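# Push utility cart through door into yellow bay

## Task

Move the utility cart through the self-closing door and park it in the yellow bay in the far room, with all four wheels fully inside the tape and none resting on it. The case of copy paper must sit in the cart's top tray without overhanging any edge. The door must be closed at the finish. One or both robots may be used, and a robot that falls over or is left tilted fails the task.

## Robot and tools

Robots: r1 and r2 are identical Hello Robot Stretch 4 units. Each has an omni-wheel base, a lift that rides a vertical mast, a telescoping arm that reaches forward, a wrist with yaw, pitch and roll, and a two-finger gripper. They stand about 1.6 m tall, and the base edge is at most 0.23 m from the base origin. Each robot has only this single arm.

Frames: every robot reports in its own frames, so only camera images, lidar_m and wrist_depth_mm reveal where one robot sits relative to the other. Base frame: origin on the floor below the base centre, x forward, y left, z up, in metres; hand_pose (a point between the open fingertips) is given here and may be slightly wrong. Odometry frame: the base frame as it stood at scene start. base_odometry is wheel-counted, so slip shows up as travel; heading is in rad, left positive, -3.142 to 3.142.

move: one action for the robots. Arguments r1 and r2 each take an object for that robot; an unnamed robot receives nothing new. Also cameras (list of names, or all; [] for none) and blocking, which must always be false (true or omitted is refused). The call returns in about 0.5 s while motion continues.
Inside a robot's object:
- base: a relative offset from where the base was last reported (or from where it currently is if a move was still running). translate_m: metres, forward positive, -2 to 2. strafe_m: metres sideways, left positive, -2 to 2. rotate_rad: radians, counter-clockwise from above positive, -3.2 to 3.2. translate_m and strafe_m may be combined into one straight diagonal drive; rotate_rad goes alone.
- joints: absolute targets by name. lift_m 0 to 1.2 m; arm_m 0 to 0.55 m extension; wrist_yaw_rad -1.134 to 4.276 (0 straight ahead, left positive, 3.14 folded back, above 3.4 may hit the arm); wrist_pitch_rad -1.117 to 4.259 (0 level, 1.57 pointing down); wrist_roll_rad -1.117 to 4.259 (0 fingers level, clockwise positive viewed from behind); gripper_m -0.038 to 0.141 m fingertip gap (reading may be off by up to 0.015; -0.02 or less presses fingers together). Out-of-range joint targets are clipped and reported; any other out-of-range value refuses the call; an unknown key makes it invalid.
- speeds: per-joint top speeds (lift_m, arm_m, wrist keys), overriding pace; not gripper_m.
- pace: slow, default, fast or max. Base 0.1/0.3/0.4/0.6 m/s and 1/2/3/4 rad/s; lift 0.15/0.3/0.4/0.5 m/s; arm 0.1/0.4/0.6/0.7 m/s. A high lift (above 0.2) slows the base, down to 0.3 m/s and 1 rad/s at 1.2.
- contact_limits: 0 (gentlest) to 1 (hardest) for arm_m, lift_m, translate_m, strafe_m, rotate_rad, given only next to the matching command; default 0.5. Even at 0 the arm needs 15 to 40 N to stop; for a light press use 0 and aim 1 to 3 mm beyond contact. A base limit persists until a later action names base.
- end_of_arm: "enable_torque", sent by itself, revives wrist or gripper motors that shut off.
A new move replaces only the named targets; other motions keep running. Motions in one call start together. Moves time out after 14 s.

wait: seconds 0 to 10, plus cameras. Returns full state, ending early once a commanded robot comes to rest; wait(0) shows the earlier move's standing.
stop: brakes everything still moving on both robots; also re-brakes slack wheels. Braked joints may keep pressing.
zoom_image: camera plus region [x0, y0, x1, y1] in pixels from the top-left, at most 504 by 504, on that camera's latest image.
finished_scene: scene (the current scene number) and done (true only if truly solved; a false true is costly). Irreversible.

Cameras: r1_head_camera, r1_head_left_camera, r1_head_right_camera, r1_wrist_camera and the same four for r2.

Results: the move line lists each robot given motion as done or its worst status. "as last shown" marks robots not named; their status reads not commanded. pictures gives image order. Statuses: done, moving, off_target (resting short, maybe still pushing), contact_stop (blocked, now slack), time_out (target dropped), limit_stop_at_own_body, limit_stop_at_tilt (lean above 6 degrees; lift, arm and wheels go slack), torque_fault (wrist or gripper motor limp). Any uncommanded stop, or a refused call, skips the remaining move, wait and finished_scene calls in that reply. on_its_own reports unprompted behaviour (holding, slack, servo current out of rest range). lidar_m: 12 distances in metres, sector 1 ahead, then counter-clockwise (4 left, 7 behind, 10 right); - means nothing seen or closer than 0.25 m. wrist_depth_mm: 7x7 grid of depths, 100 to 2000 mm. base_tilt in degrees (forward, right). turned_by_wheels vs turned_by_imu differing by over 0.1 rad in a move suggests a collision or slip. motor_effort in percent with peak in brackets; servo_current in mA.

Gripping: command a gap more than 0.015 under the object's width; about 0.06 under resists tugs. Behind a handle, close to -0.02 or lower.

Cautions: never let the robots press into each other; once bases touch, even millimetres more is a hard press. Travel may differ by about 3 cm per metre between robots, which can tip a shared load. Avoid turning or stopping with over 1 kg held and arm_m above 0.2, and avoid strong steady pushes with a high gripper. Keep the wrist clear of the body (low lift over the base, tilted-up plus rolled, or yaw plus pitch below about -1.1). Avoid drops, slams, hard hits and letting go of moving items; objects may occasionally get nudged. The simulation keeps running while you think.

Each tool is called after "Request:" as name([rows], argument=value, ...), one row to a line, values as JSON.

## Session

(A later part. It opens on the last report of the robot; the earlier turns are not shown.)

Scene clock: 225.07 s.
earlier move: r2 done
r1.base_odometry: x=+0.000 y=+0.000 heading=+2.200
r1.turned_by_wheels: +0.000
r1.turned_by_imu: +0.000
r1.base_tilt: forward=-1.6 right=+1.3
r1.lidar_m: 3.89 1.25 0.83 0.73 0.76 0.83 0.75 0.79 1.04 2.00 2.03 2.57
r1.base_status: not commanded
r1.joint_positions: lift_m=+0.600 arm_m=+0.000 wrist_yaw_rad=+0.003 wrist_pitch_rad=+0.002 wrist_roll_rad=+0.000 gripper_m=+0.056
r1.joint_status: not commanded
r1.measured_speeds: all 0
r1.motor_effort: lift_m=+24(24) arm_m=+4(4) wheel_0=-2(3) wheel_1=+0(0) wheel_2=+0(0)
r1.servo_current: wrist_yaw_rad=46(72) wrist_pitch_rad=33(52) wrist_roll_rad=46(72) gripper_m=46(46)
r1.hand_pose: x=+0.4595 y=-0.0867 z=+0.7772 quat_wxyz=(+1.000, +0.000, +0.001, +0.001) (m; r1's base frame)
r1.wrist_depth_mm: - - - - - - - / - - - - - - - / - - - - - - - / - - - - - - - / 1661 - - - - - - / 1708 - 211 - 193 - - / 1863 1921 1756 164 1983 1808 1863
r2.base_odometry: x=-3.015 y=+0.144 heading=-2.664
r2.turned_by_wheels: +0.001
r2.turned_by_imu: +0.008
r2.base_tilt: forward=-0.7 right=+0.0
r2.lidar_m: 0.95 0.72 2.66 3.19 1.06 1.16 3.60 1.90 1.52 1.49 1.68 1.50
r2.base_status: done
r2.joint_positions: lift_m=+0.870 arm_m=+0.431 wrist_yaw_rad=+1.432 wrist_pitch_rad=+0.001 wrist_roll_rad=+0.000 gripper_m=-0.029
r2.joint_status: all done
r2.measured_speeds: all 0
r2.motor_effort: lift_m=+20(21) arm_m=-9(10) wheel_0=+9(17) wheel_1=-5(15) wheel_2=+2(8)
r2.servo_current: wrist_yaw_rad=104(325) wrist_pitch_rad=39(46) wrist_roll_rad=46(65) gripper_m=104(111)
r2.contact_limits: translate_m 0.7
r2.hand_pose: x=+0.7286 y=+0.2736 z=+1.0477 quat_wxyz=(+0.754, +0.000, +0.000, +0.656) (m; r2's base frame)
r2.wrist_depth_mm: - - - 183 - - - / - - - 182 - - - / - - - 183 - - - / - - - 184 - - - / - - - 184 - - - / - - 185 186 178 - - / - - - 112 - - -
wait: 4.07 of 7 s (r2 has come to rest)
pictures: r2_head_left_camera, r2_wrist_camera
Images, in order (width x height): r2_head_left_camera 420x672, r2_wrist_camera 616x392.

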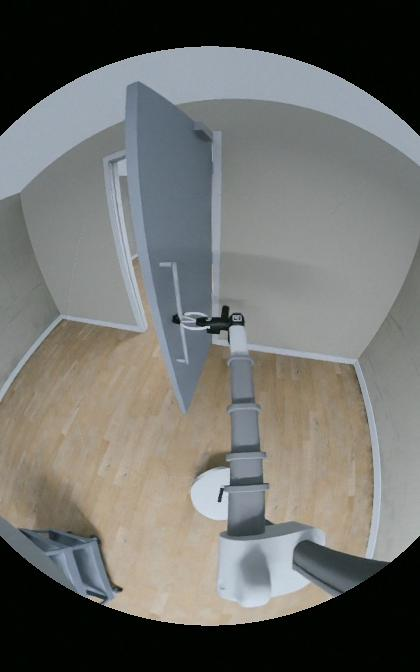

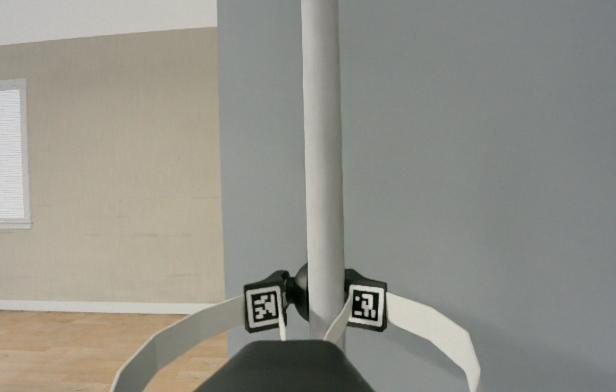

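Request:
move(blocking=false, r2={"base":{"translate_m":0.03,"strafe_m":-0.13},"joints":{"wrist_yaw_rad":1.6},"speeds":{"wrist_yaw_rad":0.12},"pace":"slow","contact_limits":{"translate_m":0.6}}, cameras=[])

Request:
move(blocking=false, r1={"base":{"rotate_rad":0.6},"joints":{"lift_m":0.3}}, cameras=[])

Request:
wait(seconds=4, cameras=["r1_head_camera","r1_head_left_camera","r2_head_left_camera"])

Scene clock: 231.03 s.
move: r2 moving
r1: as last shown
r1.lidar_m: 3.93 1.26 0.81 0.73 0.77 0.83 0.75 0.75 0.98 2.01 2.03 2.58
r1.servo_current: wrist_yaw_rad=59(65) wrist_pitch_rad=52(52) wrist_roll_rad=39(65) gripper_m=46(52)
r1.wrist_depth_mm: - - - - - - - / - - - - - - - / - - - - - - - / - - - - - - - / 1661 - - - - - - / 1708 - 212 - 193 - - / 1863 1863 1708 164 1983 1808 1863
r2.base_odometry: x=-3.023 y=+0.154 heading=-2.663
r2.turned_by_wheels: +0.001
r2.turned_by_imu: +0.002
r2.base_tilt: forward=-0.6 right=+0.0
r2.lidar_m: 0.98 0.71 2.62 3.18 1.07 1.17 - 1.86 1.49 1.48 1.67 1.50
r2.base_status: translate_m moving; strafe_m moving
r2.joint_positions: lift_m=+0.870 arm_m=+0.431 wrist_yaw_rad=+1.471 wrist_pitch_rad=+0.001 wrist_roll_rad=+0.000 gripper_m=-0.029
r2.joint_status: wrist_yaw_rad moving
r2.measured_speeds: translate_m=+0.011 strafe_m=-0.050 rotate_rad=-0.001 lift_m=+0.000 arm_m=+0.000 wrist_yaw_rad=+0.097 wrist_pitch_rad=+0.000 wrist_roll_rad=+0.000
r2.motor_effort: lift_m=+20(20) arm_m=-9(9) wheel_0=+14(16) wheel_1=-9(10) wheel_2=+6(6)
r2.servo_current: wrist_yaw_rad=208(241) wrist_pitch_rad=39(46) wrist_roll_rad=39(52) gripper_m=111(111)
r2.contact_limits: translate_m 0.6
r2.hand_pose: x=+0.7179 y=+0.2782 z=+1.0477 quat_wxyz=(+0.741, +0.000, +0.000, +0.671) (m; r2's base frame)
r2.wrist_depth_mm: - - - - - - - / - - - 181 - - - / - - - 183 - - - / - - - - - - - / - - - 185 - - - / - - 184 187 178 - - / - - - 112 - - -
pictures: none
No camera images: "cameras" was empty.

Scene clock: 231.53 s.
earlier move: r2 moving
move: r1 moving
r1.base_odometry: x=+0.000 y=+0.000 heading=+2.452
r1.turned_by_wheels: +0.253
r1.turned_by_imu: +0.254
r1.base_tilt: forward=-1.6 right=+1.3
r1.lidar_m: 2.15 0.97 0.74 0.72 0.84 0.78 0.76 0.85 1.34 2.03 2.20 3.32
r1.base_status: rotate_rad moving
r1.joint_positions: lift_m=+0.562 arm_m=+0.000 wrist_yaw_rad=+0.002 wrist_pitch_rad=+0.002 wrist_roll_rad=+0.000 gripper_m=+0.056
r1.joint_status: lift_m moving
r1.measured_speeds: translate_m=+0.000 strafe_m=+0.000 rotate_rad=+0.980 lift_m=-0.146 arm_m=+0.000 wrist_yaw_rad=+0.000 wrist_pitch_rad=+0.000 wrist_roll_rad=+0.000
r1.motor_effort: lift_m=+11(23) arm_m=+4(4) wheel_0=-9(9) wheel_1=-8(8) wheel_2=-7(8)
r1.servo_current: wrist_yaw_rad=39(59) wrist_pitch_rad=39(46) wrist_roll_rad=39(65) gripper_m=46(46)
r1.hand_pose: x=+0.4595 y=-0.0867 z=+0.7401 quat_wxyz=(+1.000, +0.000, +0.001, +0.001) (m; r1's base frame)
r1.wrist_depth_mm: - - - - - - - / - - - - - - - / - - - - - - - / - - - - - - - / - - - - - - - / - - 198 - 193 - - / 1921 1808 1708 164 1863 1863 1808
r2.base_odometry: x=-3.049 y=+0.184 heading=-2.663
r2.turned_by_wheels: +0.000
r2.turned_by_imu: +0.001
r2.base_tilt: forward=-0.6 right=+0.1
r2.lidar_m: 1.02 0.69 2.62 3.23 1.10 1.23 3.64 1.84 1.45 1.45 1.62 1.49
r2.base_status: translate_m moving; strafe_m moving
r2.joint_positions: lift_m=+0.870 arm_m=+0.431 wrist_yaw_rad=+1.528 wrist_pitch_rad=+0.001 wrist_roll_rad=+0.000 gripper_m=-0.029
r2.joint_status: wrist_yaw_rad moving
r2.measured_speeds: translate_m=+0.024 strafe_m=-0.100 rotate_rad=+0.001 lift_m=+0.000 arm_m=+0.000 wrist_yaw_rad=+0.122 wrist_pitch_rad=+0.000 wrist_roll_rad=+0.000
r2.motor_effort: lift_m=+20(20) arm_m=-9(9) wheel_0=+16(17) wheel_1=-9(11) wheel_2=+8(9)
r2.servo_current: wrist_yaw_rad=280(312) wrist_pitch_rad=39(46) wrist_roll_rad=52(65) gripper_m=104(111)
r2.contact_limits: translate_m 0.6
r2.hand_pose: x=+0.7020 y=+0.2844 z=+1.0477 quat_wxyz=(+0.722, +0.000, +0.000, +0.692) (m; r2's base frame)
r2.wrist_depth_mm: - - - 181 - - - / - - - 182 - - - / - - - 183 - - - / - - - - - - - / - - - 185 - - - / - - 264 186 178 - - / - - - 112 - - -
pictures: none
No camera images: "cameras" was empty.

Scene clock: 233.10 s.
earlier move: r1 moving; r2 done
r1.base_odometry: x=+0.000 y=+0.000 heading=+2.799
r1.turned_by_wheels: +0.347
r1.turned_by_imu: +0.349
r1.base_tilt: forward=-1.6 right=+1.3
r1.lidar_m: 1.15 0.80 0.73 0.78 0.82 0.76 0.81 1.10 2.00 2.07 2.78 3.71
r1.base_status: done
r1.joint_positions: lift_m=+0.300 arm_m=+0.000 wrist_yaw_rad=+0.002 wrist_pitch_rad=+0.002 wrist_roll_rad=+0.000 gripper_m=+0.056
r1.joint_status: lift_m moving
r1.measured_speeds: all 0
r1.motor_effort: lift_m=+12(23) arm_m=+4(4) wheel_0=-2(9) wheel_1=+1(8) wheel_2=+1(8)
r1.servo_current: wrist_yaw_rad=52(72) wrist_pitch_rad=46(52) wrist_roll_rad=65(65) gripper_m=39(46)
r1.hand_pose: x=+0.4595 y=-0.0867 z=+0.4781 quat_wxyz=(+1.000, +0.000, +0.001, +0.001) (m; r1's base frame)
r1.wrist_depth_mm: - - - - - - - / - - - - - - - / - - - - - - - / - - - - - - - / - - - - - - - / - - 195 1756 193 1708 1661 / - - 1118 1182 1182 1229 1182
r2.base_odometry: x=-3.101 y=+0.245 heading=-2.663
r2.turned_by_wheels: +0.000
r2.turned_by_imu: +0.001
r2.base_tilt: forward=-0.6 right=+0.1
r2.lidar_m: 1.11 0.69 2.57 3.31 1.19 1.31 3.42 1.66 1.40 1.36 1.54 1.45
r2.base_status: done
r2.joint_positions: lift_m=+0.870 arm_m=+0.431 wrist_yaw_rad=+1.585 wrist_pitch_rad=+0.001 wrist_roll_rad=+0.000 gripper_m=-0.029
r2.joint_status: all done
r2.measured_speeds: all 0
r2.motor_effort: lift_m=+20(21) arm_m=-9(10) wheel_0=+10(17) wheel_1=-5(11) wheel_2=+1(9)
r2.servo_current: wrist_yaw_rad=85(312) wrist_pitch_rad=39(46) wrist_roll_rad=39(65) gripper_m=104(111)
r2.contact_limits: translate_m 0.6
r2.hand_pose: x=+0.6856 y=+0.2896 z=+1.0477 quat_wxyz=(+0.702, +0.000, +0.000, +0.712) (m; r2's base frame)
r2.wrist_depth_mm: - - - 182 - - - / - - - 182 - - - / - - - 183 - - - / - - - 183 - - - / - - - 184 - - - / - - 185 186 178 - - / - - - 112 - - -
wait: 1.57 of 4 s (r2 has come to rest)
pictures: r1_head_camera, r1_head_left_camera, r2_head_left_camera
Images, in order (width x height): r1_head_camera 420x560, r1_head_left_camera 420x672, r2_head_left_camera 420x672.

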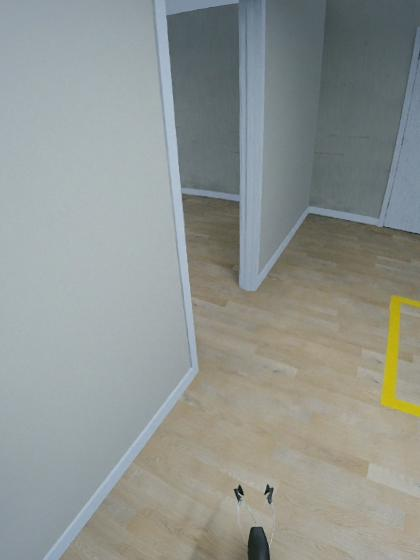

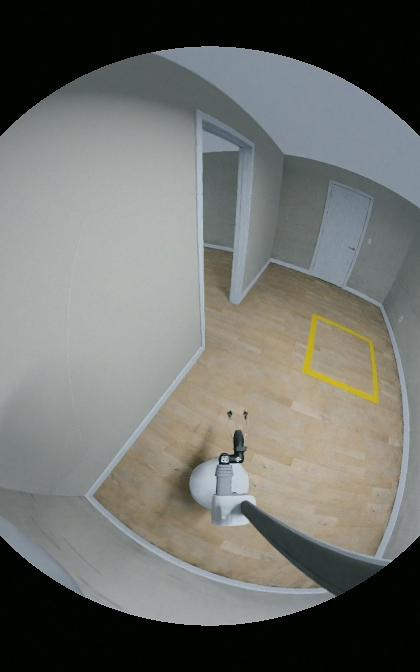

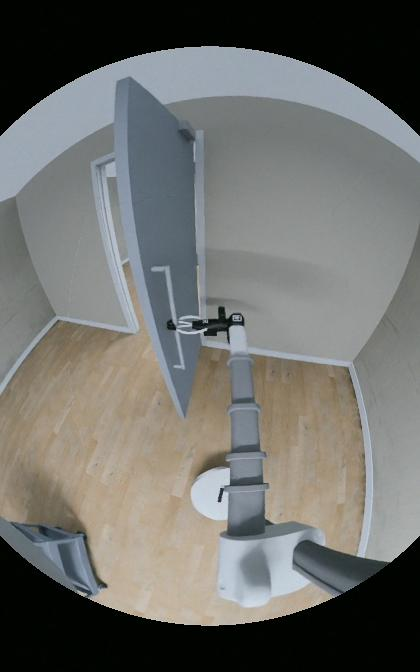

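Request:
move(blocking=false, r1={"base":{"rotate_rad":1.04},"pace":"fast"}, cameras=[])

Request:
wait(seconds=4, cameras=[])

Request:
move(blocking=false, r1={"base":{"strafe_m":-1.5},"pace":"fast"}, cameras=[])

Request:
wait(seconds=8, cameras=["r1_head_camera","r1_head_left_camera"])

Scene clock: 244.87 s.
earlier move: r1 done
move: r1 moving
r1.base_odometry: x=+0.000 y=+0.000 heading=-3.104
r1.turned_by_wheels: +0.379
r1.turned_by_imu: +0.380
r1.base_tilt: forward=-1.6 right=+1.3
r1.lidar_m: 0.87 0.74 0.76 0.88 0.76 0.73 0.99 1.83 2.03 2.46 3.89 2.21
r1.base_status: rotate_rad moving
r1.joint_positions: lift_m=+0.300 arm_m=+0.000 wrist_yaw_rad=+0.002 wrist_pitch_rad=+0.002 wrist_roll_rad=+0.000 gripper_m=+0.056
r1.joint_status: all done
r1.measured_speeds: translate_m=+0.000 strafe_m=+0.000 rotate_rad=+1.461 lift_m=+0.000 arm_m=+0.000 wrist_yaw_rad=+0.000 wrist_pitch_rad=+0.000 wrist_roll_rad=+0.000
r1.motor_effort: lift_m=+13(13) arm_m=+4(4) wheel_0=-9(10) wheel_1=-9(9) wheel_2=-9(9)
r1.servo_current: wrist_yaw_rad=46(59) wrist_pitch_rad=39(46) wrist_roll_rad=52(52) gripper_m=39(46)
r1.hand_pose: x=+0.4595 y=-0.0869 z=+0.4781 quat_wxyz=(+1.000, +0.000, +0.001, +0.001) (m; r1's base frame)
r1.wrist_depth_mm: - - - - - - - / - - - - - - - / - - - - - - - / - - - - - - - / - - - - - - - / - - 193 - 193 1708 1661 / - - - 154 1182 1205 1182
r2: as last shown
r2.turned_by_imu: +0.000
r2.base_tilt: forward=-0.7 right=+0.1
r2.lidar_m: 1.09 0.67 2.56 3.29 1.18 1.32 3.44 1.70 1.41 1.37 1.53 1.43
r2.motor_effort: lift_m=+20(20) arm_m=-9(10) wheel_0=+11(11) wheel_1=-5(5) wheel_2=+2(2)
r2.servo_current: wrist_yaw_rad=91(98) wrist_pitch_rad=39(46) wrist_roll_rad=46(52) gripper_m=104(111)
r2.contact_limits: translate_m 0.6
r2.wrist_depth_mm: - - - 183 - - - / - - - 183 - - - / - - - 183 - - - / - - - 183 - - - / - - - 185 - - - / - - 185 186 178 - - / - - - 112 - - -
pictures: none
No camera images: "cameras" was empty.

Scene clock: 245.90 s.
earlier move: r1 done
r1.base_odometry: x=+0.000 y=+0.000 heading=-2.444
r1.turned_by_wheels: +0.660
r1.turned_by_imu: +0.665
r1.base_tilt: forward=-1.6 right=+1.3
r1.lidar_m: 0.74 0.76 0.82 0.75 0.81 1.03 2.02 2.10 2.75 3.91 1.18 0.81
r1.base_status: done
r1.joint_positions: lift_m=+0.300 arm_m=+0.000 wrist_yaw_rad=+0.002 wrist_pitch_rad=+0.002 wrist_roll_rad=+0.000 gripper_m=+0.056
r1.joint_status: all done
r1.measured_speeds: all 0
r1.motor_effort: lift_m=+13(13) arm_m=-1(4) wheel_0=-3(11) wheel_1=+0(12) wheel_2=+0(9)
r1.servo_current: wrist_yaw_rad=52(65) wrist_pitch_rad=46(46) wrist_roll_rad=46(65) gripper_m=39(46)
r1.hand_pose: x=+0.4595 y=-0.0869 z=+0.4781 quat_wxyz=(+1.000, +0.000, +0.001, +0.001) (m; r1's base frame)
r1.wrist_depth_mm: - - - - - - - / - - - - - - - / - - - - - - - / - - - - - - - / - - - - - - - / - - 194 - 191 - - / - - - - - - -
r2.base_odometry: x=-3.101 y=+0.245 heading=-2.663
r2.turned_by_wheels: +0.000
r2.turned_by_imu: +0.000
r2.base_tilt: forward=-0.6 right=+0.1
r2.lidar_m: 1.09 0.67 2.59 3.29 1.20 1.30 3.44 1.71 1.39 1.36 1.56 1.45
r2.base_status: not commanded
r2.joint_positions: lift_m=+0.870 arm_m=+0.431 wrist_yaw_rad=+1.585 wrist_pitch_rad=+0.001 wrist_roll_rad=+0.000 gripper_m=-0.029
r2.joint_status: not commanded
r2.measured_speeds: all 0
r2.motor_effort: lift_m=+20(21) arm_m=-9(10) wheel_0=+11(11) wheel_1=-5(5) wheel_2=+2(2)
r2.servo_current: wrist_yaw_rad=91(104) wrist_pitch_rad=39(46) wrist_roll_rad=46(52) gripper_m=104(111)
r2.contact_limits: translate_m 0.6
r2.hand_pose: x=+0.6856 y=+0.2896 z=+1.0477 quat_wxyz=(+0.702, +0.000, +0.000, +0.712) (m; r2's base frame)
r2.wrist_depth_mm: - - - 182 - - - / - - - 182 - - - / - - - 183 - - - / - - - 183 - - - / - - - 184 - - - / - - 185 186 178 - - / - - - 112 - - -
wait: 1.03 of 4 s (r1 has come to rest)
pictures: none
No camera images: "cameras" was empty.

Scene clock: 246.40 s.
move: r1 moving
r1.base_odometry: x=-0.037 y=+0.045 heading=-2.444
r1.turned_by_wheels: +0.000
r1.turned_by_imu: +0.000
r1.base_tilt: forward=-1.6 right=+1.3
r1.lidar_m: 0.74 0.76 0.89 0.81 0.85 1.11 2.01 2.10 2.74 3.88 1.18 0.82
r1.base_status: strafe_m moving
r1.joint_positions: lift_m=+0.300 arm_m=+0.000 wrist_yaw_rad=+0.002 wrist_pitch_rad=+0.002 wrist_roll_rad=+0.000 gripper_m=+0.056
r1.joint_status: not commanded
r1.measured_speeds: translate_m=-0.001 strafe_m=-0.225 rotate_rad=+0.005 lift_m=+0.000 arm_m=+0.000 wrist_yaw_rad=+0.000 wrist_pitch_rad=+0.000 wrist_roll_rad=+0.000
r1.motor_effort: lift_m=+13(13) arm_m=-3(4) wheel_0=+12(13) wheel_1=-10(11) wheel_2=+1(1)
r1.servo_current: wrist_yaw_rad=59(59) wrist_pitch_rad=46(46) wrist_roll_rad=59(59) gripper_m=39(46)
r1.hand_pose: x=+0.4595 y=-0.0869 z=+0.4781 quat_wxyz=(+1.000, +0.000, +0.001, +0.001) (m; r1's base frame)
r1.wrist_depth_mm: - - - - - - - / - - - - - - - / - - - - - - - / - - - - - - - / - - - - - - - / - - 195 - 191 - - / - - - - - - -
r2: as last shown
r2.base_tilt: forward=-0.7 right=+0.0
r2.lidar_m: 1.06 0.67 2.57 3.32 1.18 1.31 3.41 1.73 1.39 1.38 1.56 1.46
r2.motor_effort: lift_m=+20(20) arm_m=-9(10) wheel_0=+10(11) wheel_1=-5(5) wheel_2=+2(2)
r2.servo_current: wrist_yaw_rad=78(91) wrist_pitch_rad=46(46) wrist_roll_rad=46(59) gripper_m=104(111)
r2.contact_limits: translate_m 0.6
r2.wrist_depth_mm: - - - 182 - - - / - - - 182 - - - / - - - 183 - - - / - - - 183 - - - / - - - 185 - - - / - - 184 186 178 - - / - - - 112 - - -
pictures: none
No camera images: "cameras" was empty.

Scene clock: 250.80 s.
earlier move: r1 done
r1.base_odometry: x=-0.964 y=+1.150 heading=-2.444
r1.turned_by_wheels: +0.000
r1.turned_by_imu: -0.008
r1.base_tilt: forward=-1.6 right=+1.3
r1.lidar_m: 3.29 0.90 1.18 2.24 2.33 2.03 1.92 1.95 2.58 2.44 1.29 1.02
r1.base_status: done
r1.joint_positions: lift_m=+0.300 arm_m=+0.000 wrist_yaw_rad=+0.002 wrist_pitch_rad=+0.002 wrist_roll_rad=+0.000 gripper_m=+0.056
r1.joint_status: not commanded
r1.measured_speeds: all 0
r1.motor_effort: lift_m=+13(13) arm_m=-4(4) wheel_0=-1(13) wheel_1=+2(14) wheel_2=+0(1)
r1.servo_current: wrist_yaw_rad=39(78) wrist_pitch_rad=46(52) wrist_roll_rad=39(65) gripper_m=39(46)
r1.hand_pose: x=+0.4595 y=-0.0869 z=+0.4781 quat_wxyz=(+1.000, +0.000, +0.001, +0.001) (m; r1's base frame)
r1.wrist_depth_mm: - - - - - - - / - - - - - - - / - - - - - - - / - - - - - - - / - - - - - - - / - 1808 198 1863 193 1708 - / - 1042 1118 1205 1182 - -
r2.base_odometry: x=-3.101 y=+0.245 heading=-2.663
r2.turned_by_wheels: +0.000
r2.turned_by_imu: +0.001
r2.base_tilt: forward=-0.7 right=+0.1
r2.lidar_m: 1.08 0.67 2.57 3.32 1.19 1.30 3.43 1.71 1.39 1.36 1.55 1.45
r2.base_status: not commanded
r2.joint_positions: lift_m=+0.870 arm_m=+0.431 wrist_yaw_rad=+1.585 wrist_pitch_rad=+0.001 wrist_roll_rad=+0.000 gripper_m=-0.029
r2.joint_status: not commanded
r2.measured_speeds: all 0
r2.motor_effort: lift_m=+20(21) arm_m=-9(10) wheel_0=+10(11) wheel_1=-5(5) wheel_2=+2(2)
r2.servo_current: wrist_yaw_rad=72(104) wrist_pitch_rad=46(46) wrist_roll_rad=39(59) gripper_m=98(111)
r2.contact_limits: translate_m 0.6
r2.hand_pose: x=+0.6856 y=+0.2896 z=+1.0477 quat_wxyz=(+0.702, +0.000, +0.000, +0.712) (m; r2's base frame)
r2.wrist_depth_mm: - - - 182 - - - / - - - 182 - - - / - - - 183 - - - / - - - 184 - - - / - - - 184 - - - / - - 185 186 179 - - / - - - 112 - - -
wait: 4.40 of 8 s (r1 has come to rest)
pictures: r1_head_camera, r1_head_left_camera
Images, in order (width x height): r1_head_camera 420x560, r1_head_left_camera 420x672.

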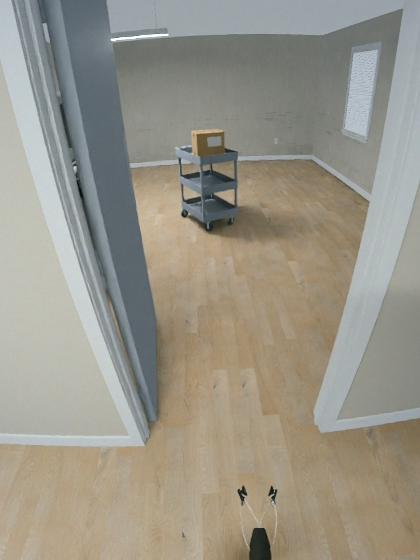

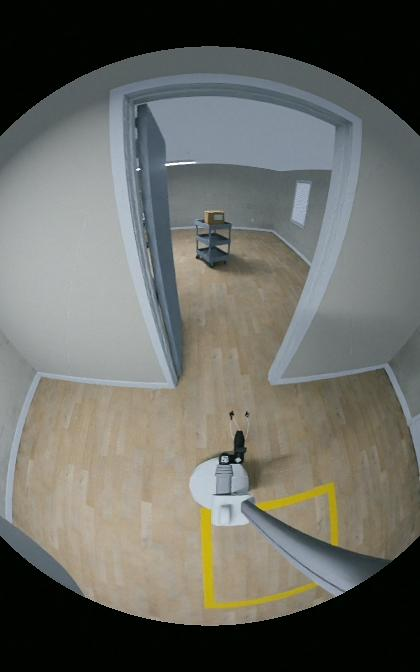

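Request:
move(blocking=false, r1={"base":{"strafe_m":-0.14}}, cameras=[])

Request:
wait(seconds=3, cameras=[])

Request:
move(blocking=false, r1={"base":{"translate_m":1.6}}, cameras=[])

Request:
wait(seconds=8, cameras=["r1_head_camera"])

Scene clock: 266.07 s.
move: r1 moving
r1.base_odometry: x=-0.987 y=+1.177 heading=-2.444
r1.turned_by_wheels: +0.000
r1.turned_by_imu: +0.000
r1.base_tilt: forward=-1.6 right=+1.2
r1.lidar_m: 3.28 0.95 1.13 2.29 2.36 2.05 1.91 1.97 2.56 2.39 1.33 0.98
r1.base_status: strafe_m moving
r1.joint_positions: lift_m=+0.300 arm_m=+0.000 wrist_yaw_rad=+0.002 wrist_pitch_rad=+0.002 wrist_roll_rad=+0.000 gripper_m=+0.056
r1.joint_status: not commanded
r1.measured_speeds: translate_m=+0.000 strafe_m=-0.141 rotate_rad=+0.003 lift_m=+0.000 arm_m=+0.000 wrist_yaw_rad=+0.000 wrist_pitch_rad=+0.000 wrist_roll_rad=+0.000
r1.motor_effort: lift_m=+13(13) arm_m=-4(4) wheel_0=+9(11) wheel_1=-8(9) wheel_2=+1(1)
r1.servo_current: wrist_yaw_rad=39(59) wrist_pitch_rad=39(52) wrist_roll_rad=26(65) gripper_m=39(46)
r1.hand_pose: x=+0.4595 y=-0.0869 z=+0.4781 quat_wxyz=(+1.000, +0.000, +0.001, +0.001) (m; r1's base frame)
r1.wrist_depth_mm: - - - - - - - / - - - - - - - / - - - - - - - / - - - - - - - / - - - - - - - / - 1756 211 1808 193 820 - / - 1060 1138 1205 1182 - -
r2: as last shown
r2.turned_by_imu: +0.000
r2.base_tilt: forward=-0.6 right=+0.1
r2.lidar_m: 1.09 0.68 2.60 3.31 1.20 1.31 3.41 1.71 1.39 1.36 1.57 1.44
r2.motor_effort: lift_m=+20(20) arm_m=-9(9) wheel_0=+10(10) wheel_1=-5(5) wheel_2=+2(2)
r2.servo_current: wrist_yaw_rad=85(91) wrist_pitch_rad=46(46) wrist_roll_rad=33(59) gripper_m=98(104)
r2.contact_limits: translate_m 0.6
r2.wrist_depth_mm: - - - 182 - - - / - - - 183 - - - / - - - 183 - - - / - - - 183 - - - / - - - 184 - - - / - - 185 186 178 - - / - - - 112 - - -
pictures: none
No camera images: "cameras" was empty.

Scene clock: 267.23 s.
earlier move: r1 done
r1.base_odometry: x=-1.054 y=+1.257 heading=-2.444
r1.turned_by_wheels: +0.000
r1.turned_by_imu: -0.001
r1.base_tilt: forward=-1.6 right=+1.3
r1.lidar_m: 3.30 0.98 1.18 2.39 2.44 2.04 1.89 1.99 2.46 2.30 1.35 0.95
r1.base_status: done
r1.joint_positions: lift_m=+0.300 arm_m=+0.000 wrist_yaw_rad=+0.002 wrist_pitch_rad=+0.002 wrist_roll_rad=+0.000 gripper_m=+0.056
r1.joint_status: not commanded
r1.measured_speeds: all 0
r1.motor_effort: lift_m=+13(13) arm_m=-3(4) wheel_0=+2(11) wheel_1=+0(11) wheel_2=+0(1)
r1.servo_current: wrist_yaw_rad=46(65) wrist_pitch_rad=39(52) wrist_roll_rad=39(78) gripper_m=52(52)
r1.hand_pose: x=+0.4595 y=-0.0869 z=+0.4781 quat_wxyz=(+1.000, +0.000, +0.001, +0.001) (m; r1's base frame)
r1.wrist_depth_mm: - - - - - - - / - - - - - - - / - - - - - - - / - - - - - - - / - - - - - - - / - 1808 211 1863 192 - - / - 1205 1118 1205 1182 - -
r2.base_odometry: x=-3.101 y=+0.245 heading=-2.663
r2.turned_by_wheels: +0.000
r2.turned_by_imu: +0.000
r2.base_tilt: forward=-0.7 right=+0.0
r2.lidar_m: 1.07 0.69 2.57 3.31 1.17 1.32 3.46 1.71 1.38 1.36 1.55 1.45
r2.base_status: not commanded
r2.joint_positions: lift_m=+0.870 arm_m=+0.431 wrist_yaw_rad=+1.585 wrist_pitch_rad=+0.001 wrist_roll_rad=+0.000 gripper_m=-0.029
r2.joint_status: not commanded
r2.measured_speeds: all 0
r2.motor_effort: lift_m=+20(20) arm_m=-9(10) wheel_0=+10(11) wheel_1=-5(5) wheel_2=+2(2)
r2.servo_current: wrist_yaw_rad=91(91) wrist_pitch_rad=39(46) wrist_roll_rad=46(59) gripper_m=104(111)
r2.contact_limits: translate_m 0.6
r2.hand_pose: x=+0.6856 y=+0.2896 z=+1.0477 quat_wxyz=(+0.702, +0.000, +0.000, +0.712) (m; r2's base frame)
r2.wrist_depth_mm: - - - 181 - - - / - - - 183 - - - / - - - 183 - - - / - - - 184 - - - / - - - 184 - - - / - - 185 186 178 - - / - - - 112 - - -
wait: 1.17 of 3 s (r1 has come to rest)
pictures: none
No camera images: "cameras" was empty.

Scene clock: 267.73 s.
move: r1 moving
r1.base_odometry: x=-1.078 y=+1.237 heading=-2.443
r1.turned_by_wheels: +0.000
r1.turned_by_imu: +0.000
r1.base_tilt: forward=-1.6 right=+1.3
r1.lidar_m: 3.25 0.96 1.13 2.39 2.45 2.06 1.92 2.02 2.44 2.29 1.32 0.95
r1.base_status: translate_m moving
r1.joint_positions: lift_m=+0.300 arm_m=+0.000 wrist_yaw_rad=+0.002 wrist_pitch_rad=+0.002 wrist_roll_rad=+0.000 gripper_m=+0.056
r1.joint_status: not commanded
r1.measured_speeds: translate_m=+0.121 strafe_m=+0.000 rotate_rad=+0.006 lift_m=+0.000 arm_m=+0.000 wrist_yaw_rad=+0.000 wrist_pitch_rad=+0.000 wrist_roll_rad=+0.000
r1.motor_effort: lift_m=+13(13) arm_m=-4(4) wheel_0=+6(9) wheel_1=+6(6) wheel_2=-8(9)
r1.servo_current: wrist_yaw_rad=59(59) wrist_pitch_rad=46(46) wrist_roll_rad=65(65) gripper_m=39(52)
r1.hand_pose: x=+0.4595 y=-0.0869 z=+0.4781 quat_wxyz=(+1.000, +0.000, +0.001, +0.001) (m; r1's base frame)
r1.wrist_depth_mm: - - - - - - - / - - - - - - - / - - - - - - - / - - - - - - - / - - - - - - - / - 1808 211 1808 193 - - / - 1182 1138 1182 1182 - -
r2: as last shown
r2.base_tilt: forward=-0.6 right=+0.0
r2.lidar_m: 1.08 0.66 2.56 3.30 1.16 1.30 3.47 1.71 1.37 1.37 1.55 1.46
r2.servo_current: wrist_yaw_rad=85(91) wrist_pitch_rad=39(46) wrist_roll_rad=46(59) gripper_m=104(111)
r2.contact_limits: translate_m 0.6
r2.wrist_depth_mm: - - - 182 - - - / - - - 183 - - - / - - - 183 - - - / - - - 183 - - - / - - - 184 - - - / - - 185 185 178 - - / - - - 112 - - -
pictures: none
No camera images: "cameras" was empty.

Scene clock: 274.03 s.
earlier move: r1 done
r1.base_odometry: x=-2.279 y=+0.228 heading=-2.443
r1.turned_by_wheels: +0.000
r1.turned_by_imu: +0.000
r1.base_tilt: forward=-1.6 right=+1.3
r1.lidar_m: 1.74 2.14 0.65 0.57 0.59 0.74 3.56 0.62 0.75 1.79 2.25 2.92
r1.base_status: done
r1.joint_positions: lift_m=+0.300 arm_m=+0.000 wrist_yaw_rad=+0.002 wrist_pitch_rad=+0.002 wrist_roll_rad=+0.000 gripper_m=+0.056
r1.joint_status: not commanded
r1.measured_speeds: all 0
r1.motor_effort: lift_m=+13(13) arm_m=-3(4) wheel_0=+3(9) wheel_1=+2(8) wheel_2=+2(10)
r1.servo_current: wrist_yaw_rad=39(78) wrist_pitch_rad=46(52) wrist_roll_rad=59(72) gripper_m=33(52)
r1.hand_pose: x=+0.4595 y=-0.0869 z=+0.4781 quat_wxyz=(+1.000, +0.000, +0.001, +0.001) (m; r1's base frame)
r1.wrist_depth_mm: - - - - - - - / - - - - - - - / - - - - - - - / - - - - - - - / - - - - - - - / 1808 1808 198 1756 192 1708 1661 / 1281 1182 1118 1182 1182 1205 1182
r2.base_odometry: x=-3.101 y=+0.245 heading=-2.663
r2.turned_by_wheels: +0.000
r2.turned_by_imu: +0.001
r2.base_tilt: forward=-0.7 right=+0.1
r2.lidar_m: 1.08 0.68 1.22 3.30 1.17 1.32 3.42 1.73 1.41 1.35 1.55 1.46
r2.base_status: not commanded
r2.joint_positions: lift_m=+0.870 arm_m=+0.431 wrist_yaw_rad=+1.585 wrist_pitch_rad=+0.001 wrist_roll_rad=+0.000 gripper_m=-0.029
r2.joint_status: not commanded
r2.measured_speeds: all 0
r2.motor_effort: lift_m=+20(21) arm_m=-9(10) wheel_0=+10(11) wheel_1=-5(5) wheel_2=+2(2)
r2.servo_current: wrist_yaw_rad=85(104) wrist_pitch_rad=39(52) wrist_roll_rad=52(59) gripper_m=104(117)
r2.contact_limits: translate_m 0.6
r2.hand_pose: x=+0.6856 y=+0.2896 z=+1.0477 quat_wxyz=(+0.702, +0.000, +0.000, +0.712) (m; r2's base frame)
r2.wrist_depth_mm: - - - 181 - - - / - - - 182 - - - / - - - 183 - - - / - - - 184 - - - / - - - 185 - - - / - - 185 186 178 - - / - - - 112 - - -
wait: 6.30 of 8 s (r1 has come to rest)
pictures: r1_head_camera
Images, in order (width x height): r1_head_camera 420x560.

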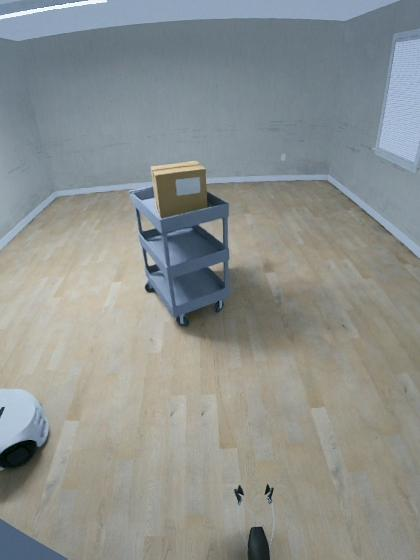

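Request:
move(blocking=false, r1={"base":{"translate_m":1.75,"strafe_m":-0.95}}, cameras=[])

Request:
wait(seconds=9, cameras=[])

Request:
move(blocking=false, r1={"base":{"translate_m":1.4,"strafe_m":0.35},"joints":{"lift_m":0.69}}, cameras=[])

Request:
wait(seconds=9, cameras=[])

Request:
move(blocking=false, r1={"base":{"rotate_rad":2.9},"joints":{"gripper_m":0.12,"wrist_roll_rad":1.57}}, cameras=[])

Request:
wait(seconds=5, cameras=["r1_head_camera","r1_head_left_camera"])

Scene clock: 298.63 s.
move: r1 moving
r1.base_odometry: x=-2.314 y=+0.221 heading=-2.443
r1.turned_by_wheels: +0.000
r1.turned_by_imu: +0.000
r1.base_tilt: forward=-1.6 right=+1.3
r1.lidar_m: 1.66 2.01 0.70 0.60 0.60 0.75 3.58 0.65 0.82 1.89 2.21 2.90
r1.base_status: translate_m moving; strafe_m moving
r1.joint_positions: lift_m=+0.300 arm_m=+0.000 wrist_yaw_rad=+0.002 wrist_pitch_rad=+0.002 wrist_roll_rad=+0.000 gripper_m=+0.056
r1.joint_status: not commanded
r1.measured_speeds: translate_m=+0.122 strafe_m=-0.065 rotate_rad=+0.001 lift_m=+0.000 arm_m=+0.000 wrist_yaw_rad=+0.000 wrist_pitch_rad=+0.000 wrist_roll_rad=+0.000
r1.motor_effort: lift_m=+13(13) arm_m=-4(4) wheel_0=+9(9) wheel_1=+3(4) wheel_2=-8(9)
r1.servo_current: wrist_yaw_rad=59(59) wrist_pitch_rad=39(46) wrist_roll_rad=39(59) gripper_m=39(52)
r1.hand_pose: x=+0.4595 y=-0.0869 z=+0.4781 quat_wxyz=(+1.000, +0.000, +0.001, +0.001) (m; r1's base frame)
r1.wrist_depth_mm: - - - - - - - / - - 1756 - - - - / - - - - - - - / - - - - - - - / - - - - - - - / 1808 1863 198 1756 193 1661 1618 / 1281 1205 1138 1182 1182 1229 1205
r2: as last shown
r2.turned_by_imu: +0.000
r2.base_tilt: forward=-0.7 right=+0.0
r2.lidar_m: 1.11 0.68 1.21 3.30 1.20 1.30 3.45 1.71 1.39 1.38 1.54 1.46
r2.motor_effort: lift_m=+20(20) arm_m=-9(9) wheel_0=+10(11) wheel_1=-5(5) wheel_2=+2(2)
r2.servo_current: wrist_yaw_rad=91(91) wrist_pitch_rad=39(46) wrist_roll_rad=39(59) gripper_m=104(104)
r2.contact_limits: translate_m 0.6
r2.wrist_depth_mm: - - - 182 - - - / - - - 182 - - - / - - - 182 - - - / - - - 183 - - - / - - - 185 - - - / - - 185 186 179 - - / - - - 112 - - -
pictures: none
No camera images: "cameras" was empty.

Scene clock: 306.10 s.
earlier move: r1 done
r1.base_odometry: x=-4.230 y=-0.170 heading=-2.443
r1.turned_by_wheels: +0.000
r1.turned_by_imu: -0.005
r1.base_tilt: forward=-1.6 right=+1.3
r1.lidar_m: 3.53 3.63 0.95 0.92 2.09 2.20 2.23 1.80 1.23 1.13 1.16 1.52
r1.base_status: done
r1.joint_positions: lift_m=+0.300 arm_m=+0.000 wrist_yaw_rad=+0.002 wrist_pitch_rad=+0.002 wrist_roll_rad=+0.000 gripper_m=+0.056
r1.joint_status: not commanded
r1.measured_speeds: all 0
r1.motor_effort: lift_m=+13(13) arm_m=-3(4) wheel_0=+1(12) wheel_1=+3(7) wheel_2=+0(10)
r1.servo_current: wrist_yaw_rad=46(72) wrist_pitch_rad=39(52) wrist_roll_rad=39(65) gripper_m=33(52)
r1.hand_pose: x=+0.4595 y=-0.0869 z=+0.4781 quat_wxyz=(+1.000, +0.000, +0.001, +0.001) (m; r1's base frame)
r1.wrist_depth_mm: - - - - - - 1430 / - - - - - - 1430 / - - - - - - - / - - - - - - - / - - - - - - - / 1756 1808 211 1756 193 1708 1464 / 1281 1182 1118 1182 1182 1229 1182
r2.base_odometry: x=-3.101 y=+0.245 heading=-2.663
r2.turned_by_wheels: +0.000
r2.turned_by_imu: +0.001
r2.base_tilt: forward=-0.6 right=+0.0
r2.lidar_m: 1.09 0.67 2.57 2.08 1.18 1.31 3.45 1.72 1.39 1.36 1.54 1.46
r2.base_status: not commanded
r2.joint_positions: lift_m=+0.870 arm_m=+0.431 wrist_yaw_rad=+1.585 wrist_pitch_rad=+0.001 wrist_roll_rad=+0.000 gripper_m=-0.029
r2.joint_status: not commanded
r2.measured_speeds: all 0
r2.motor_effort: lift_m=+20(21) arm_m=-9(10) wheel_0=+10(11) wheel_1=-5(5) wheel_2=+2(2)
r2.servo_current: wrist_yaw_rad=85(98) wrist_pitch_rad=46(46) wrist_roll_rad=52(65) gripper_m=104(117)
r2.contact_limits: translate_m 0.6
r2.hand_pose: x=+0.6856 y=+0.2896 z=+1.0477 quat_wxyz=(+0.702, +0.000, +0.000, +0.712) (m; r2's base frame)
r2.wrist_depth_mm: - - - 182 - - - / - - - 183 - - - / - - - 183 - - - / - - - 184 - - - / - - - 185 - - - / - - 185 186 178 - - / - - - 112 - - -
wait: 7.47 of 9 s (r1 has come to rest)
pictures: none
No camera images: "cameras" was empty.

Scene clock: 306.60 s.
move: r1 moving
r1.base_odometry: x=-4.249 y=-0.196 heading=-2.443
r1.turned_by_wheels: +0.000
r1.turned_by_imu: +0.000
r1.base_tilt: forward=-1.6 right=+1.3
r1.lidar_m: 3.52 3.60 0.98 0.93 2.10 2.24 2.25 1.76 1.21 1.13 1.16 1.52
r1.base_status: translate_m moving; strafe_m moving
r1.joint_positions: lift_m=+0.338 arm_m=+0.000 wrist_yaw_rad=+0.002 wrist_pitch_rad=+0.002 wrist_roll_rad=+0.000 gripper_m=+0.056
r1.joint_status: lift_m moving
r1.measured_speeds: translate_m=+0.122 strafe_m=+0.030 rotate_rad=-0.001 lift_m=+0.146 arm_m=+0.000 wrist_yaw_rad=+0.000 wrist_pitch_rad=+0.000 wrist_roll_rad=+0.000
r1.motor_effort: lift_m=+26(26) arm_m=-4(4) wheel_0=+4(8) wheel_1=+6(9) wheel_2=-8(10)
r1.servo_current: wrist_yaw_rad=33(59) wrist_pitch_rad=39(46) wrist_roll_rad=52(72) gripper_m=46(46)
r1.hand_pose: x=+0.4595 y=-0.0869 z=+0.5152 quat_wxyz=(+1.000, +0.000, +0.001, +0.001) (m; r1's base frame)
r1.wrist_depth_mm: - - - - - - 1397 / - - - - - - 1430 / - - - - - - - / - - - - - - - / - - - - - - - / 1921 1921 211 1921 192 1808 - / 1366 1255 1205 1255 1229 1308 1255
r2: as last shown
r2.turned_by_imu: +0.000
r2.base_tilt: forward=-0.7 right=+0.0
r2.lidar_m: 1.07 0.69 2.58 2.10 1.19 1.32 3.46 1.73 1.40 1.37 1.54 1.46
r2.motor_effort: lift_m=+20(21) arm_m=-9(10) wheel_0=+10(11) wheel_1=-4(5) wheel_2=+1(2)
r2.servo_current: wrist_yaw_rad=78(91) wrist_pitch_rad=39(46) wrist_roll_rad=39(52) gripper_m=104(111)
r2.contact_limits: translate_m 0.6
r2.wrist_depth_mm: - - - 182 - - - / - - - 182 - - - / - - - 183 - - - / - - - 184 - - - / - - - 185 - - - / - - 185 186 178 - - / - - - 112 - - -
pictures: none
No camera images: "cameras" was empty.

Scene clock: 312.37 s.
earlier move: r1 done
r1.base_odometry: x=-5.076 y=-1.339 heading=-2.442
r1.turned_by_wheels: +0.000
r1.turned_by_imu: +0.003
r1.base_tilt: forward=-1.6 right=+1.2
r1.lidar_m: 2.12 2.18 2.86 3.32 1.08 1.08 3.67 2.16 1.45 1.35 1.40 1.88
r1.base_status: done
r1.joint_positions: lift_m=+0.690 arm_m=+0.000 wrist_yaw_rad=+0.002 wrist_pitch_rad=+0.002 wrist_roll_rad=+0.000 gripper_m=+0.056
r1.joint_status: all done
r1.measured_speeds: all 0
r1.motor_effort: lift_m=+24(29) arm_m=-4(4) wheel_0=+4(8) wheel_1=+1(9) wheel_2=+0(10)
r1.servo_current: wrist_yaw_rad=39(78) wrist_pitch_rad=39(52) wrist_roll_rad=59(72) gripper_m=39(52)
r1.hand_pose: x=+0.4595 y=-0.0869 z=+0.8672 quat_wxyz=(+1.000, +0.000, +0.001, +0.001) (m; r1's base frame)
r1.wrist_depth_mm: - - - - - - - / - - - - - - - / - - - - - - - / - - - - - - - / - - - - - - - / - - 194 - 191 - - / - - 183 - - - 1808
r2.base_odometry: x=-3.101 y=+0.245 heading=-2.663
r2.turned_by_wheels: +0.000
r2.turned_by_imu: +0.001
r2.base_tilt: forward=-0.7 right=+0.1
r2.lidar_m: 1.07 0.69 2.60 3.30 1.19 1.31 3.41 1.71 1.38 1.38 1.53 1.46
r2.base_status: not commanded
r2.joint_positions: lift_m=+0.870 arm_m=+0.431 wrist_yaw_rad=+1.585 wrist_pitch_rad=+0.001 wrist_roll_rad=+0.000 gripper_m=-0.029
r2.joint_status: not commanded
r2.measured_speeds: all 0
r2.motor_effort: lift_m=+20(21) arm_m=-9(10) wheel_0=+10(11) wheel_1=-5(5) wheel_2=+2(2)
r2.servo_current: wrist_yaw_rad=85(98) wrist_pitch_rad=39(52) wrist_roll_rad=46(65) gripper_m=104(117)
r2.contact_limits: translate_m 0.6
r2.hand_pose: x=+0.6856 y=+0.2896 z=+1.0477 quat_wxyz=(+0.702, +0.000, +0.000, +0.712) (m; r2's base frame)
r2.wrist_depth_mm: - - - 181 - - - / - - - 182 - - - / - - - 183 - - - / - - - 184 - - - / - - - 185 - - - / - - 184 186 178 - - / - - - 112 - - -
wait: 5.77 of 9 s (r1 has come to rest)
pictures: none
No camera images: "cameras" was empty.

Scene clock: 312.87 s.
move: r1 moving
r1.base_odometry: x=-5.076 y=-1.339 heading=-2.190
r1.turned_by_wheels: +0.252
r1.turned_by_imu: +0.253
r1.base_tilt: forward=-1.6 right=+1.2
r1.lidar_m: 2.14 2.40 3.33 3.31 1.06 1.22 3.40 1.73 1.40 1.34 1.53 2.15
r1.base_status: rotate_rad moving
r1.joint_positions: lift_m=+0.690 arm_m=+0.000 wrist_yaw_rad=+0.002 wrist_pitch_rad=+0.002 wrist_roll_rad=+0.582 gripper_m=+0.075
r1.joint_status: wrist_roll_rad moving; gripper_m moving
r1.measured_speeds: translate_m=+0.000 strafe_m=+0.001 rotate_rad=+0.976 lift_m=+0.000 arm_m=+0.000 wrist_yaw_rad=+0.000 wrist_pitch_rad=+0.000 wrist_roll_rad=+1.820
r1.motor_effort: lift_m=+24(24) arm_m=-4(4) wheel_0=-6(9) wheel_1=-7(8) wheel_2=-7(7)
r1.servo_current: wrist_yaw_rad=59(59) wrist_pitch_rad=39(46) wrist_roll_rad=98(117) gripper_m=91(91)
r1.hand_pose: x=+0.4595 y=-0.0869 z=+0.8672 quat_wxyz=(+0.958, +0.287, +0.001, +0.001) (m; r1's base frame)
r1.wrist_depth_mm: - - - - - - - / - - - - - - - / - - - - - - - / - - - - - - - / - - - - - - 1756 / - - 200 - 189 1708 1464 / - - - 151 1756 1430 1255
r2: as last shown
r2.turned_by_imu: +0.000
r2.base_tilt: forward=-0.6 right=+0.0
r2.lidar_m: 1.09 0.67 2.58 3.30 1.18 1.31 3.42 1.72 1.38 1.37 1.55 1.43
r2.motor_effort: lift_m=+20(21) arm_m=-9(9) wheel_0=+10(11) wheel_1=-5(5) wheel_2=+2(2)
r2.servo_current: wrist_yaw_rad=91(91) wrist_pitch_rad=39(46) wrist_roll_rad=39(52) gripper_m=104(111)
r2.contact_limits: translate_m 0.6
r2.wrist_depth_mm: - - - 182 - - - / - - - 183 - - - / - - - 182 - - - / - - - 185 - - - / - - - 185 - - - / - - 185 186 178 - - / - - - 112 - - -
pictures: none
No camera images: "cameras" was empty.

Scene clock: 315.10 s.
earlier move: r1 done
r1.base_odometry: x=-5.076 y=-1.339 heading=+0.457
r1.turned_by_wheels: +2.647
r1.turned_by_imu: +2.661
r1.base_tilt: forward=-1.6 right=+1.3
r1.lidar_m: 1.24 3.18 1.69 1.36 1.33 1.50 2.17 2.17 2.38 3.36 3.33 1.06
r1.base_status: done
r1.joint_positions: lift_m=+0.690 arm_m=+0.000 wrist_yaw_rad=+0.002 wrist_pitch_rad=+0.002 wrist_roll_rad=+1.568 gripper_m=+0.120
r1.joint_status: all done
r1.measured_speeds: all 0
r1.motor_effort: lift_m=+23(24) arm_m=-4(4) wheel_0=-4(12) wheel_1=-1(8) wheel_2=-1(9)
r1.servo_current: wrist_yaw_rad=52(65) wrist_pitch_rad=33(52) wrist_roll_rad=52(117) gripper_m=46(98)
r1.hand_pose: x=+0.4595 y=-0.0869 z=+0.8672 quat_wxyz=(+0.708, +0.706, +0.001, +0.000) (m; r1's base frame)
r1.wrist_depth_mm: - - 878 878 - - - / - - - 1025 - 1336 - / - - - - - 1661 1138 / - - - - - 1863 1255 / - - - - - 1863 1281 / - - - - - 1499 1281 / - - - 147 - 1863 1281
r2.base_odometry: x=-3.101 y=+0.245 heading=-2.663
r2.turned_by_wheels: +0.000
r2.turned_by_imu: +0.000
r2.base_tilt: forward=-0.7 right=+0.1
r2.lidar_m: 1.05 0.68 2.56 3.31 1.18 1.30 3.46 1.71 1.39 1.37 1.54 1.46
r2.base_status: not commanded
r2.joint_positions: lift_m=+0.870 arm_m=+0.431 wrist_yaw_rad=+1.585 wrist_pitch_rad=+0.001 wrist_roll_rad=+0.000 gripper_m=-0.029
r2.joint_status: not commanded
r2.measured_speeds: all 0
r2.motor_effort: lift_m=+20(21) arm_m=-9(10) wheel_0=+10(11) wheel_1=-5(5) wheel_2=+2(2)
r2.servo_current: wrist_yaw_rad=91(98) wrist_pitch_rad=39(46) wrist_roll_rad=52(59) gripper_m=104(117)
r2.contact_limits: translate_m 0.6
r2.hand_pose: x=+0.6856 y=+0.2896 z=+1.0477 quat_wxyz=(+0.702, +0.000, +0.000, +0.712) (m; r2's base frame)
r2.wrist_depth_mm: - - - 182 - - - / - - - 182 - - - / - - - 183 - - - / - - - 183 - - - / - - - 185 - - - / - - 185 186 179 - - / - - - 112 - - -
wait: 2.23 of 5 s (r1 has come to rest)
pictures: r1_head_camera, r1_head_left_camera
Images, in order (width x height): r1_head_camera 420x560, r1_head_left_camera 420x672.

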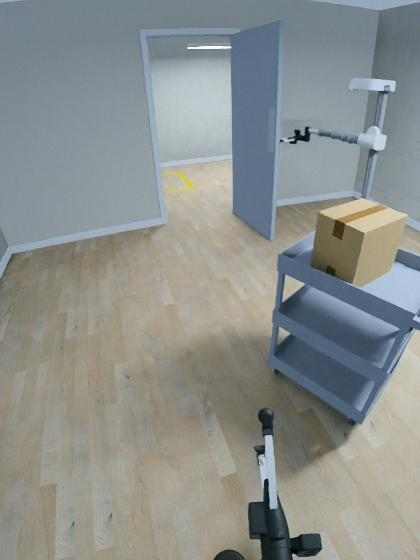

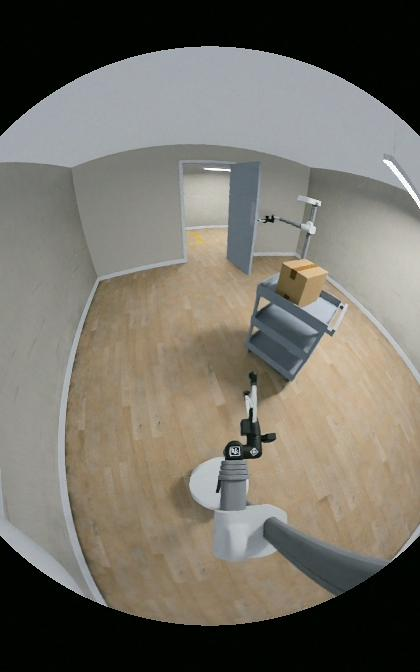

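Request:
move(blocking=false, r1={"base":{"strafe_m":-1.35,"translate_m":0.25}}, cameras=[])

Request:
wait(seconds=8, cameras=[])

Request:
move(blocking=false, r1={"base":{"rotate_rad":0.8}}, cameras=[])

Request:
wait(seconds=4, cameras=["r1_head_camera","r1_wrist_camera"])

Scene clock: 326.33 s.
move: r1 moving
r1.base_odometry: x=-5.057 y=-1.366 heading=+0.457
r1.turned_by_wheels: +0.000
r1.turned_by_imu: -0.001
r1.base_tilt: forward=-1.6 right=+1.2
r1.lidar_m: 1.19 3.28 1.70 1.42 1.38 1.51 2.16 2.12 2.40 3.33 3.29 1.04
r1.base_status: translate_m moving; strafe_m moving
r1.joint_positions: lift_m=+0.690 arm_m=+0.000 wrist_yaw_rad=+0.002 wrist_pitch_rad=+0.002 wrist_roll_rad=+1.568 gripper_m=+0.120
r1.joint_status: not commanded
r1.measured_speeds: translate_m=+0.023 strafe_m=-0.127 rotate_rad=+0.003 lift_m=+0.000 arm_m=+0.000 wrist_yaw_rad=+0.000 wrist_pitch_rad=+0.000 wrist_roll_rad=+0.000
r1.motor_effort: lift_m=+23(23) arm_m=-4(4) wheel_0=+8(10) wheel_1=-8(11) wheel_2=-4(5)
r1.servo_current: wrist_yaw_rad=46(65) wrist_pitch_rad=52(52) wrist_roll_rad=59(59) gripper_m=39(46)
r1.hand_pose: x=+0.4595 y=-0.0869 z=+0.8672 quat_wxyz=(+0.708, +0.706, +0.001, +0.000) (m; r1's base frame)
r1.wrist_depth_mm: - - 866 878 - - - / - - 991 991 - 1281 - / - - - - - 1708 1138 / - - - - - 1863 1281 / - - - - - 1808 1281 / - - - - - 1537 1281 / - - - 147 - 1921 1281
r2: as last shown
r2.base_tilt: forward=-0.6 right=+0.1
r2.lidar_m: 1.08 0.68 2.58 3.30 1.19 1.32 3.42 1.71 1.39 1.36 1.55 1.46
r2.servo_current: wrist_yaw_rad=98(104) wrist_pitch_rad=39(46) wrist_roll_rad=39(59) gripper_m=104(117)
r2.contact_limits: translate_m 0.6
r2.wrist_depth_mm: - - - 182 - - - / - - - 183 - - - / - - - 182 - - - / - - - 183 - - - / - - - 185 - - - / - - 185 186 178 - - / - - - 112 - - -
pictures: none
No camera images: "cameras" was empty.

Scene clock: 331.83 s.
earlier move: r1 done
r1.base_odometry: x=-4.256 y=-2.440 heading=+0.457
r1.turned_by_wheels: +0.000
r1.turned_by_imu: -0.007
r1.base_tilt: forward=-1.6 right=+1.3
r1.lidar_m: 2.24 0.80 0.81 2.75 2.68 2.35 1.96 1.95 2.21 2.00 1.98 2.24
r1.base_status: done
r1.joint_positions: lift_m=+0.690 arm_m=+0.000 wrist_yaw_rad=+0.002 wrist_pitch_rad=+0.002 wrist_roll_rad=+1.568 gripper_m=+0.120
r1.joint_status: not commanded
r1.measured_speeds: all 0
r1.motor_effort: lift_m=+23(23) arm_m=-4(4) wheel_0=+1(12) wheel_1=+0(11) wheel_2=-2(5)
r1.servo_current: wrist_yaw_rad=52(85) wrist_pitch_rad=33(52) wrist_roll_rad=52(72) gripper_m=39(52)
r1.hand_pose: x=+0.4595 y=-0.0869 z=+0.8673 quat_wxyz=(+0.708, +0.706, +0.001, +0.000) (m; r1's base frame)
r1.wrist_depth_mm: - - - - - 1756 1255 / - - - - - 1756 1229 / - - - - - 1808 1255 / - - - - - 1863 1281 / - - - - - 1808 1281 / - - - - - 1537 1308 / - - - 147 - 1921 1281
r2.base_odometry: x=-3.101 y=+0.245 heading=-2.663
r2.turned_by_wheels: +0.000
r2.turned_by_imu: +0.001
r2.base_tilt: forward=-0.7 right=+0.1
r2.lidar_m: 1.09 0.67 2.58 3.31 1.20 1.30 3.46 1.70 1.40 1.37 1.55 1.45
r2.base_status: not commanded
r2.joint_positions: lift_m=+0.870 arm_m=+0.431 wrist_yaw_rad=+1.585 wrist_pitch_rad=+0.001 wrist_roll_rad=+0.000 gripper_m=-0.029
r2.joint_status: not commanded
r2.measured_speeds: all 0
r2.motor_effort: lift_m=+20(21) arm_m=-9(10) wheel_0=+10(11) wheel_1=-5(5) wheel_2=+2(2)
r2.servo_current: wrist_yaw_rad=85(104) wrist_pitch_rad=46(52) wrist_roll_rad=52(65) gripper_m=111(117)
r2.contact_limits: translate_m 0.6
r2.hand_pose: x=+0.6856 y=+0.2896 z=+1.0477 quat_wxyz=(+0.702, +0.000, +0.000, +0.712) (m; r2's base frame)
r2.wrist_depth_mm: - - - 182 - - - / - - - 183 - - - / - - - 183 - - - / - - - 183 - - - / - - - 185 - - - / - - 185 186 179 - - / - - - 112 - - -
wait: 5.50 of 8 s (r1 has come to rest)
pictures: none
No camera images: "cameras" was empty.

Scene clock: 332.33 s.
move: r1 moving
r1.base_odometry: x=-4.256 y=-2.440 heading=+0.710
r1.turned_by_wheels: +0.253
r1.turned_by_imu: +0.253
r1.base_tilt: forward=-1.6 right=+1.3
r1.lidar_m: 0.88 0.81 2.93 2.70 2.74 2.10 1.92 2.02 2.15 1.96 2.01 2.64
r1.base_status: rotate_rad moving
r1.joint_positions: lift_m=+0.690 arm_m=+0.000 wrist_yaw_rad=+0.002 wrist_pitch_rad=+0.002 wrist_roll_rad=+1.568 gripper_m=+0.120
r1.joint_status: not commanded
r1.measured_speeds: translate_m=+0.000 strafe_m=-0.001 rotate_rad=+0.973 lift_m=+0.000 arm_m=+0.000 wrist_yaw_rad=+0.000 wrist_pitch_rad=+0.000 wrist_roll_rad=+0.000
r1.motor_effort: lift_m=+23(23) arm_m=-4(4) wheel_0=-6(9) wheel_1=-8(8) wheel_2=-6(8)
r1.servo_current: wrist_yaw_rad=52(59) wrist_pitch_rad=46(46) wrist_roll_rad=52(59) gripper_m=46(46)
r1.hand_pose: x=+0.4595 y=-0.0869 z=+0.8673 quat_wxyz=(+0.708, +0.706, +0.001, +0.000) (m; r1's base frame)
r1.wrist_depth_mm: - - - - - 1756 1229 / - - - - - 1808 1255 / - - - - - 1808 1281 / - - - - - 1808 1281 / - - - - - 1863 1281 / - - - - - 1499 1281 / - - - 147 - 179 -
r2: as last shown
r2.turned_by_imu: +0.000
r2.base_tilt: forward=-0.6 right=+0.0
r2.lidar_m: 1.11 0.67 2.58 3.31 1.19 1.29 3.45 1.70 1.39 1.38 1.53 1.45
r2.motor_effort: lift_m=+20(20) arm_m=-9(10) wheel_0=+10(11) wheel_1=-5(5) wheel_2=+2(2)
r2.servo_current: wrist_yaw_rad=98(104) wrist_pitch_rad=39(46) wrist_roll_rad=59(59) gripper_m=111(111)
r2.contact_limits: translate_m 0.6
r2.wrist_depth_mm: - - - 182 - - - / - - - 182 - - - / - - - 183 - - - / - - - 184 - - - / - - - 185 - - - / - - 185 185 178 - - / - - - 112 - - -
pictures: none
No camera images: "cameras" was empty.

Scene clock: 333.43 s.
earlier move: r1 done
r1.base_odometry: x=-4.256 y=-2.440 heading=+1.257
r1.turned_by_wheels: +0.547
r1.turned_by_imu: +0.550
r1.base_tilt: forward=-1.6 right=+1.3
r1.lidar_m: 0.80 2.89 2.69 2.78 2.05 1.91 1.97 2.11 1.98 2.07 2.42 0.86
r1.base_status: done
r1.joint_positions: lift_m=+0.690 arm_m=+0.000 wrist_yaw_rad=+0.002 wrist_pitch_rad=+0.002 wrist_roll_rad=+1.568 gripper_m=+0.120
r1.joint_status: not commanded
r1.measured_speeds: all 0
r1.motor_effort: lift_m=+23(23) arm_m=-4(4) wheel_0=-2(9) wheel_1=-2(8) wheel_2=+1(8)
r1.servo_current: wrist_yaw_rad=46(59) wrist_pitch_rad=39(52) wrist_roll_rad=59(72) gripper_m=46(52)
r1.hand_pose: x=+0.4595 y=-0.0869 z=+0.8673 quat_wxyz=(+0.708, +0.706, +0.001, +0.000) (m; r1's base frame)
r1.wrist_depth_mm: - - - - - 1756 1229 / - - - - - - - / - - 878 891 - - - / - - 904 904 - - - / - - - 946 - - - / - - - - 212 214 1308 / - - - 147 - 1863 1281
r2.base_odometry: x=-3.101 y=+0.245 heading=-2.663
r2.turned_by_wheels: +0.000
r2.turned_by_imu: +0.000
r2.base_tilt: forward=-0.7 right=+0.0
r2.lidar_m: 1.07 0.67 2.57 3.29 1.18 1.33 3.45 1.71 1.40 1.38 1.54 1.44
r2.base_status: not commanded
r2.joint_positions: lift_m=+0.870 arm_m=+0.431 wrist_yaw_rad=+1.585 wrist_pitch_rad=+0.001 wrist_roll_rad=+0.000 gripper_m=-0.029
r2.joint_status: not commanded
r2.measured_speeds: all 0
r2.motor_effort: lift_m=+20(21) arm_m=-9(10) wheel_0=+11(11) wheel_1=-5(5) wheel_2=+2(2)
r2.servo_current: wrist_yaw_rad=85(104) wrist_pitch_rad=46(46) wrist_roll_rad=33(72) gripper_m=104(111)
r2.contact_limits: translate_m 0.6
r2.hand_pose: x=+0.6856 y=+0.2896 z=+1.0477 quat_wxyz=(+0.702, +0.000, +0.000, +0.712) (m; r2's base frame)
r2.wrist_depth_mm: - - - 182 - - - / - - - 182 - - - / - - - 183 - - - / - - - 183 - - - / - - - 184 - - - / - - 185 186 179 - - / - - - 112 - - -
wait: 1.10 of 4 s (r1 has come to rest)
pictures: r1_head_camera, r1_wrist_camera
Images, in order (width x height): r1_head_camera 420x560, r1_wrist_camera 616x392.

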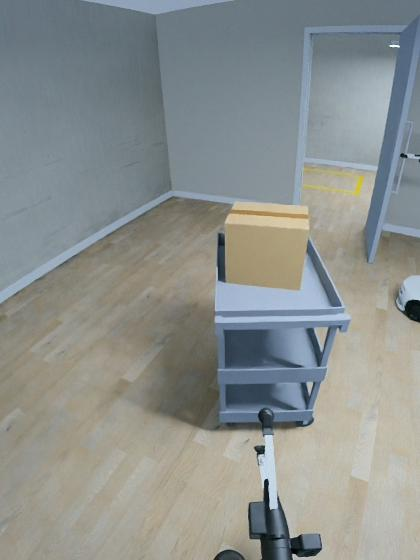

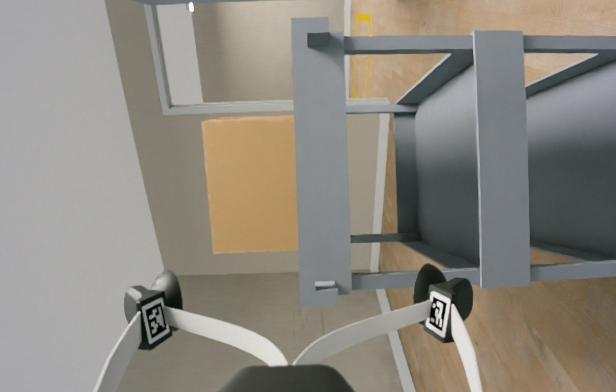

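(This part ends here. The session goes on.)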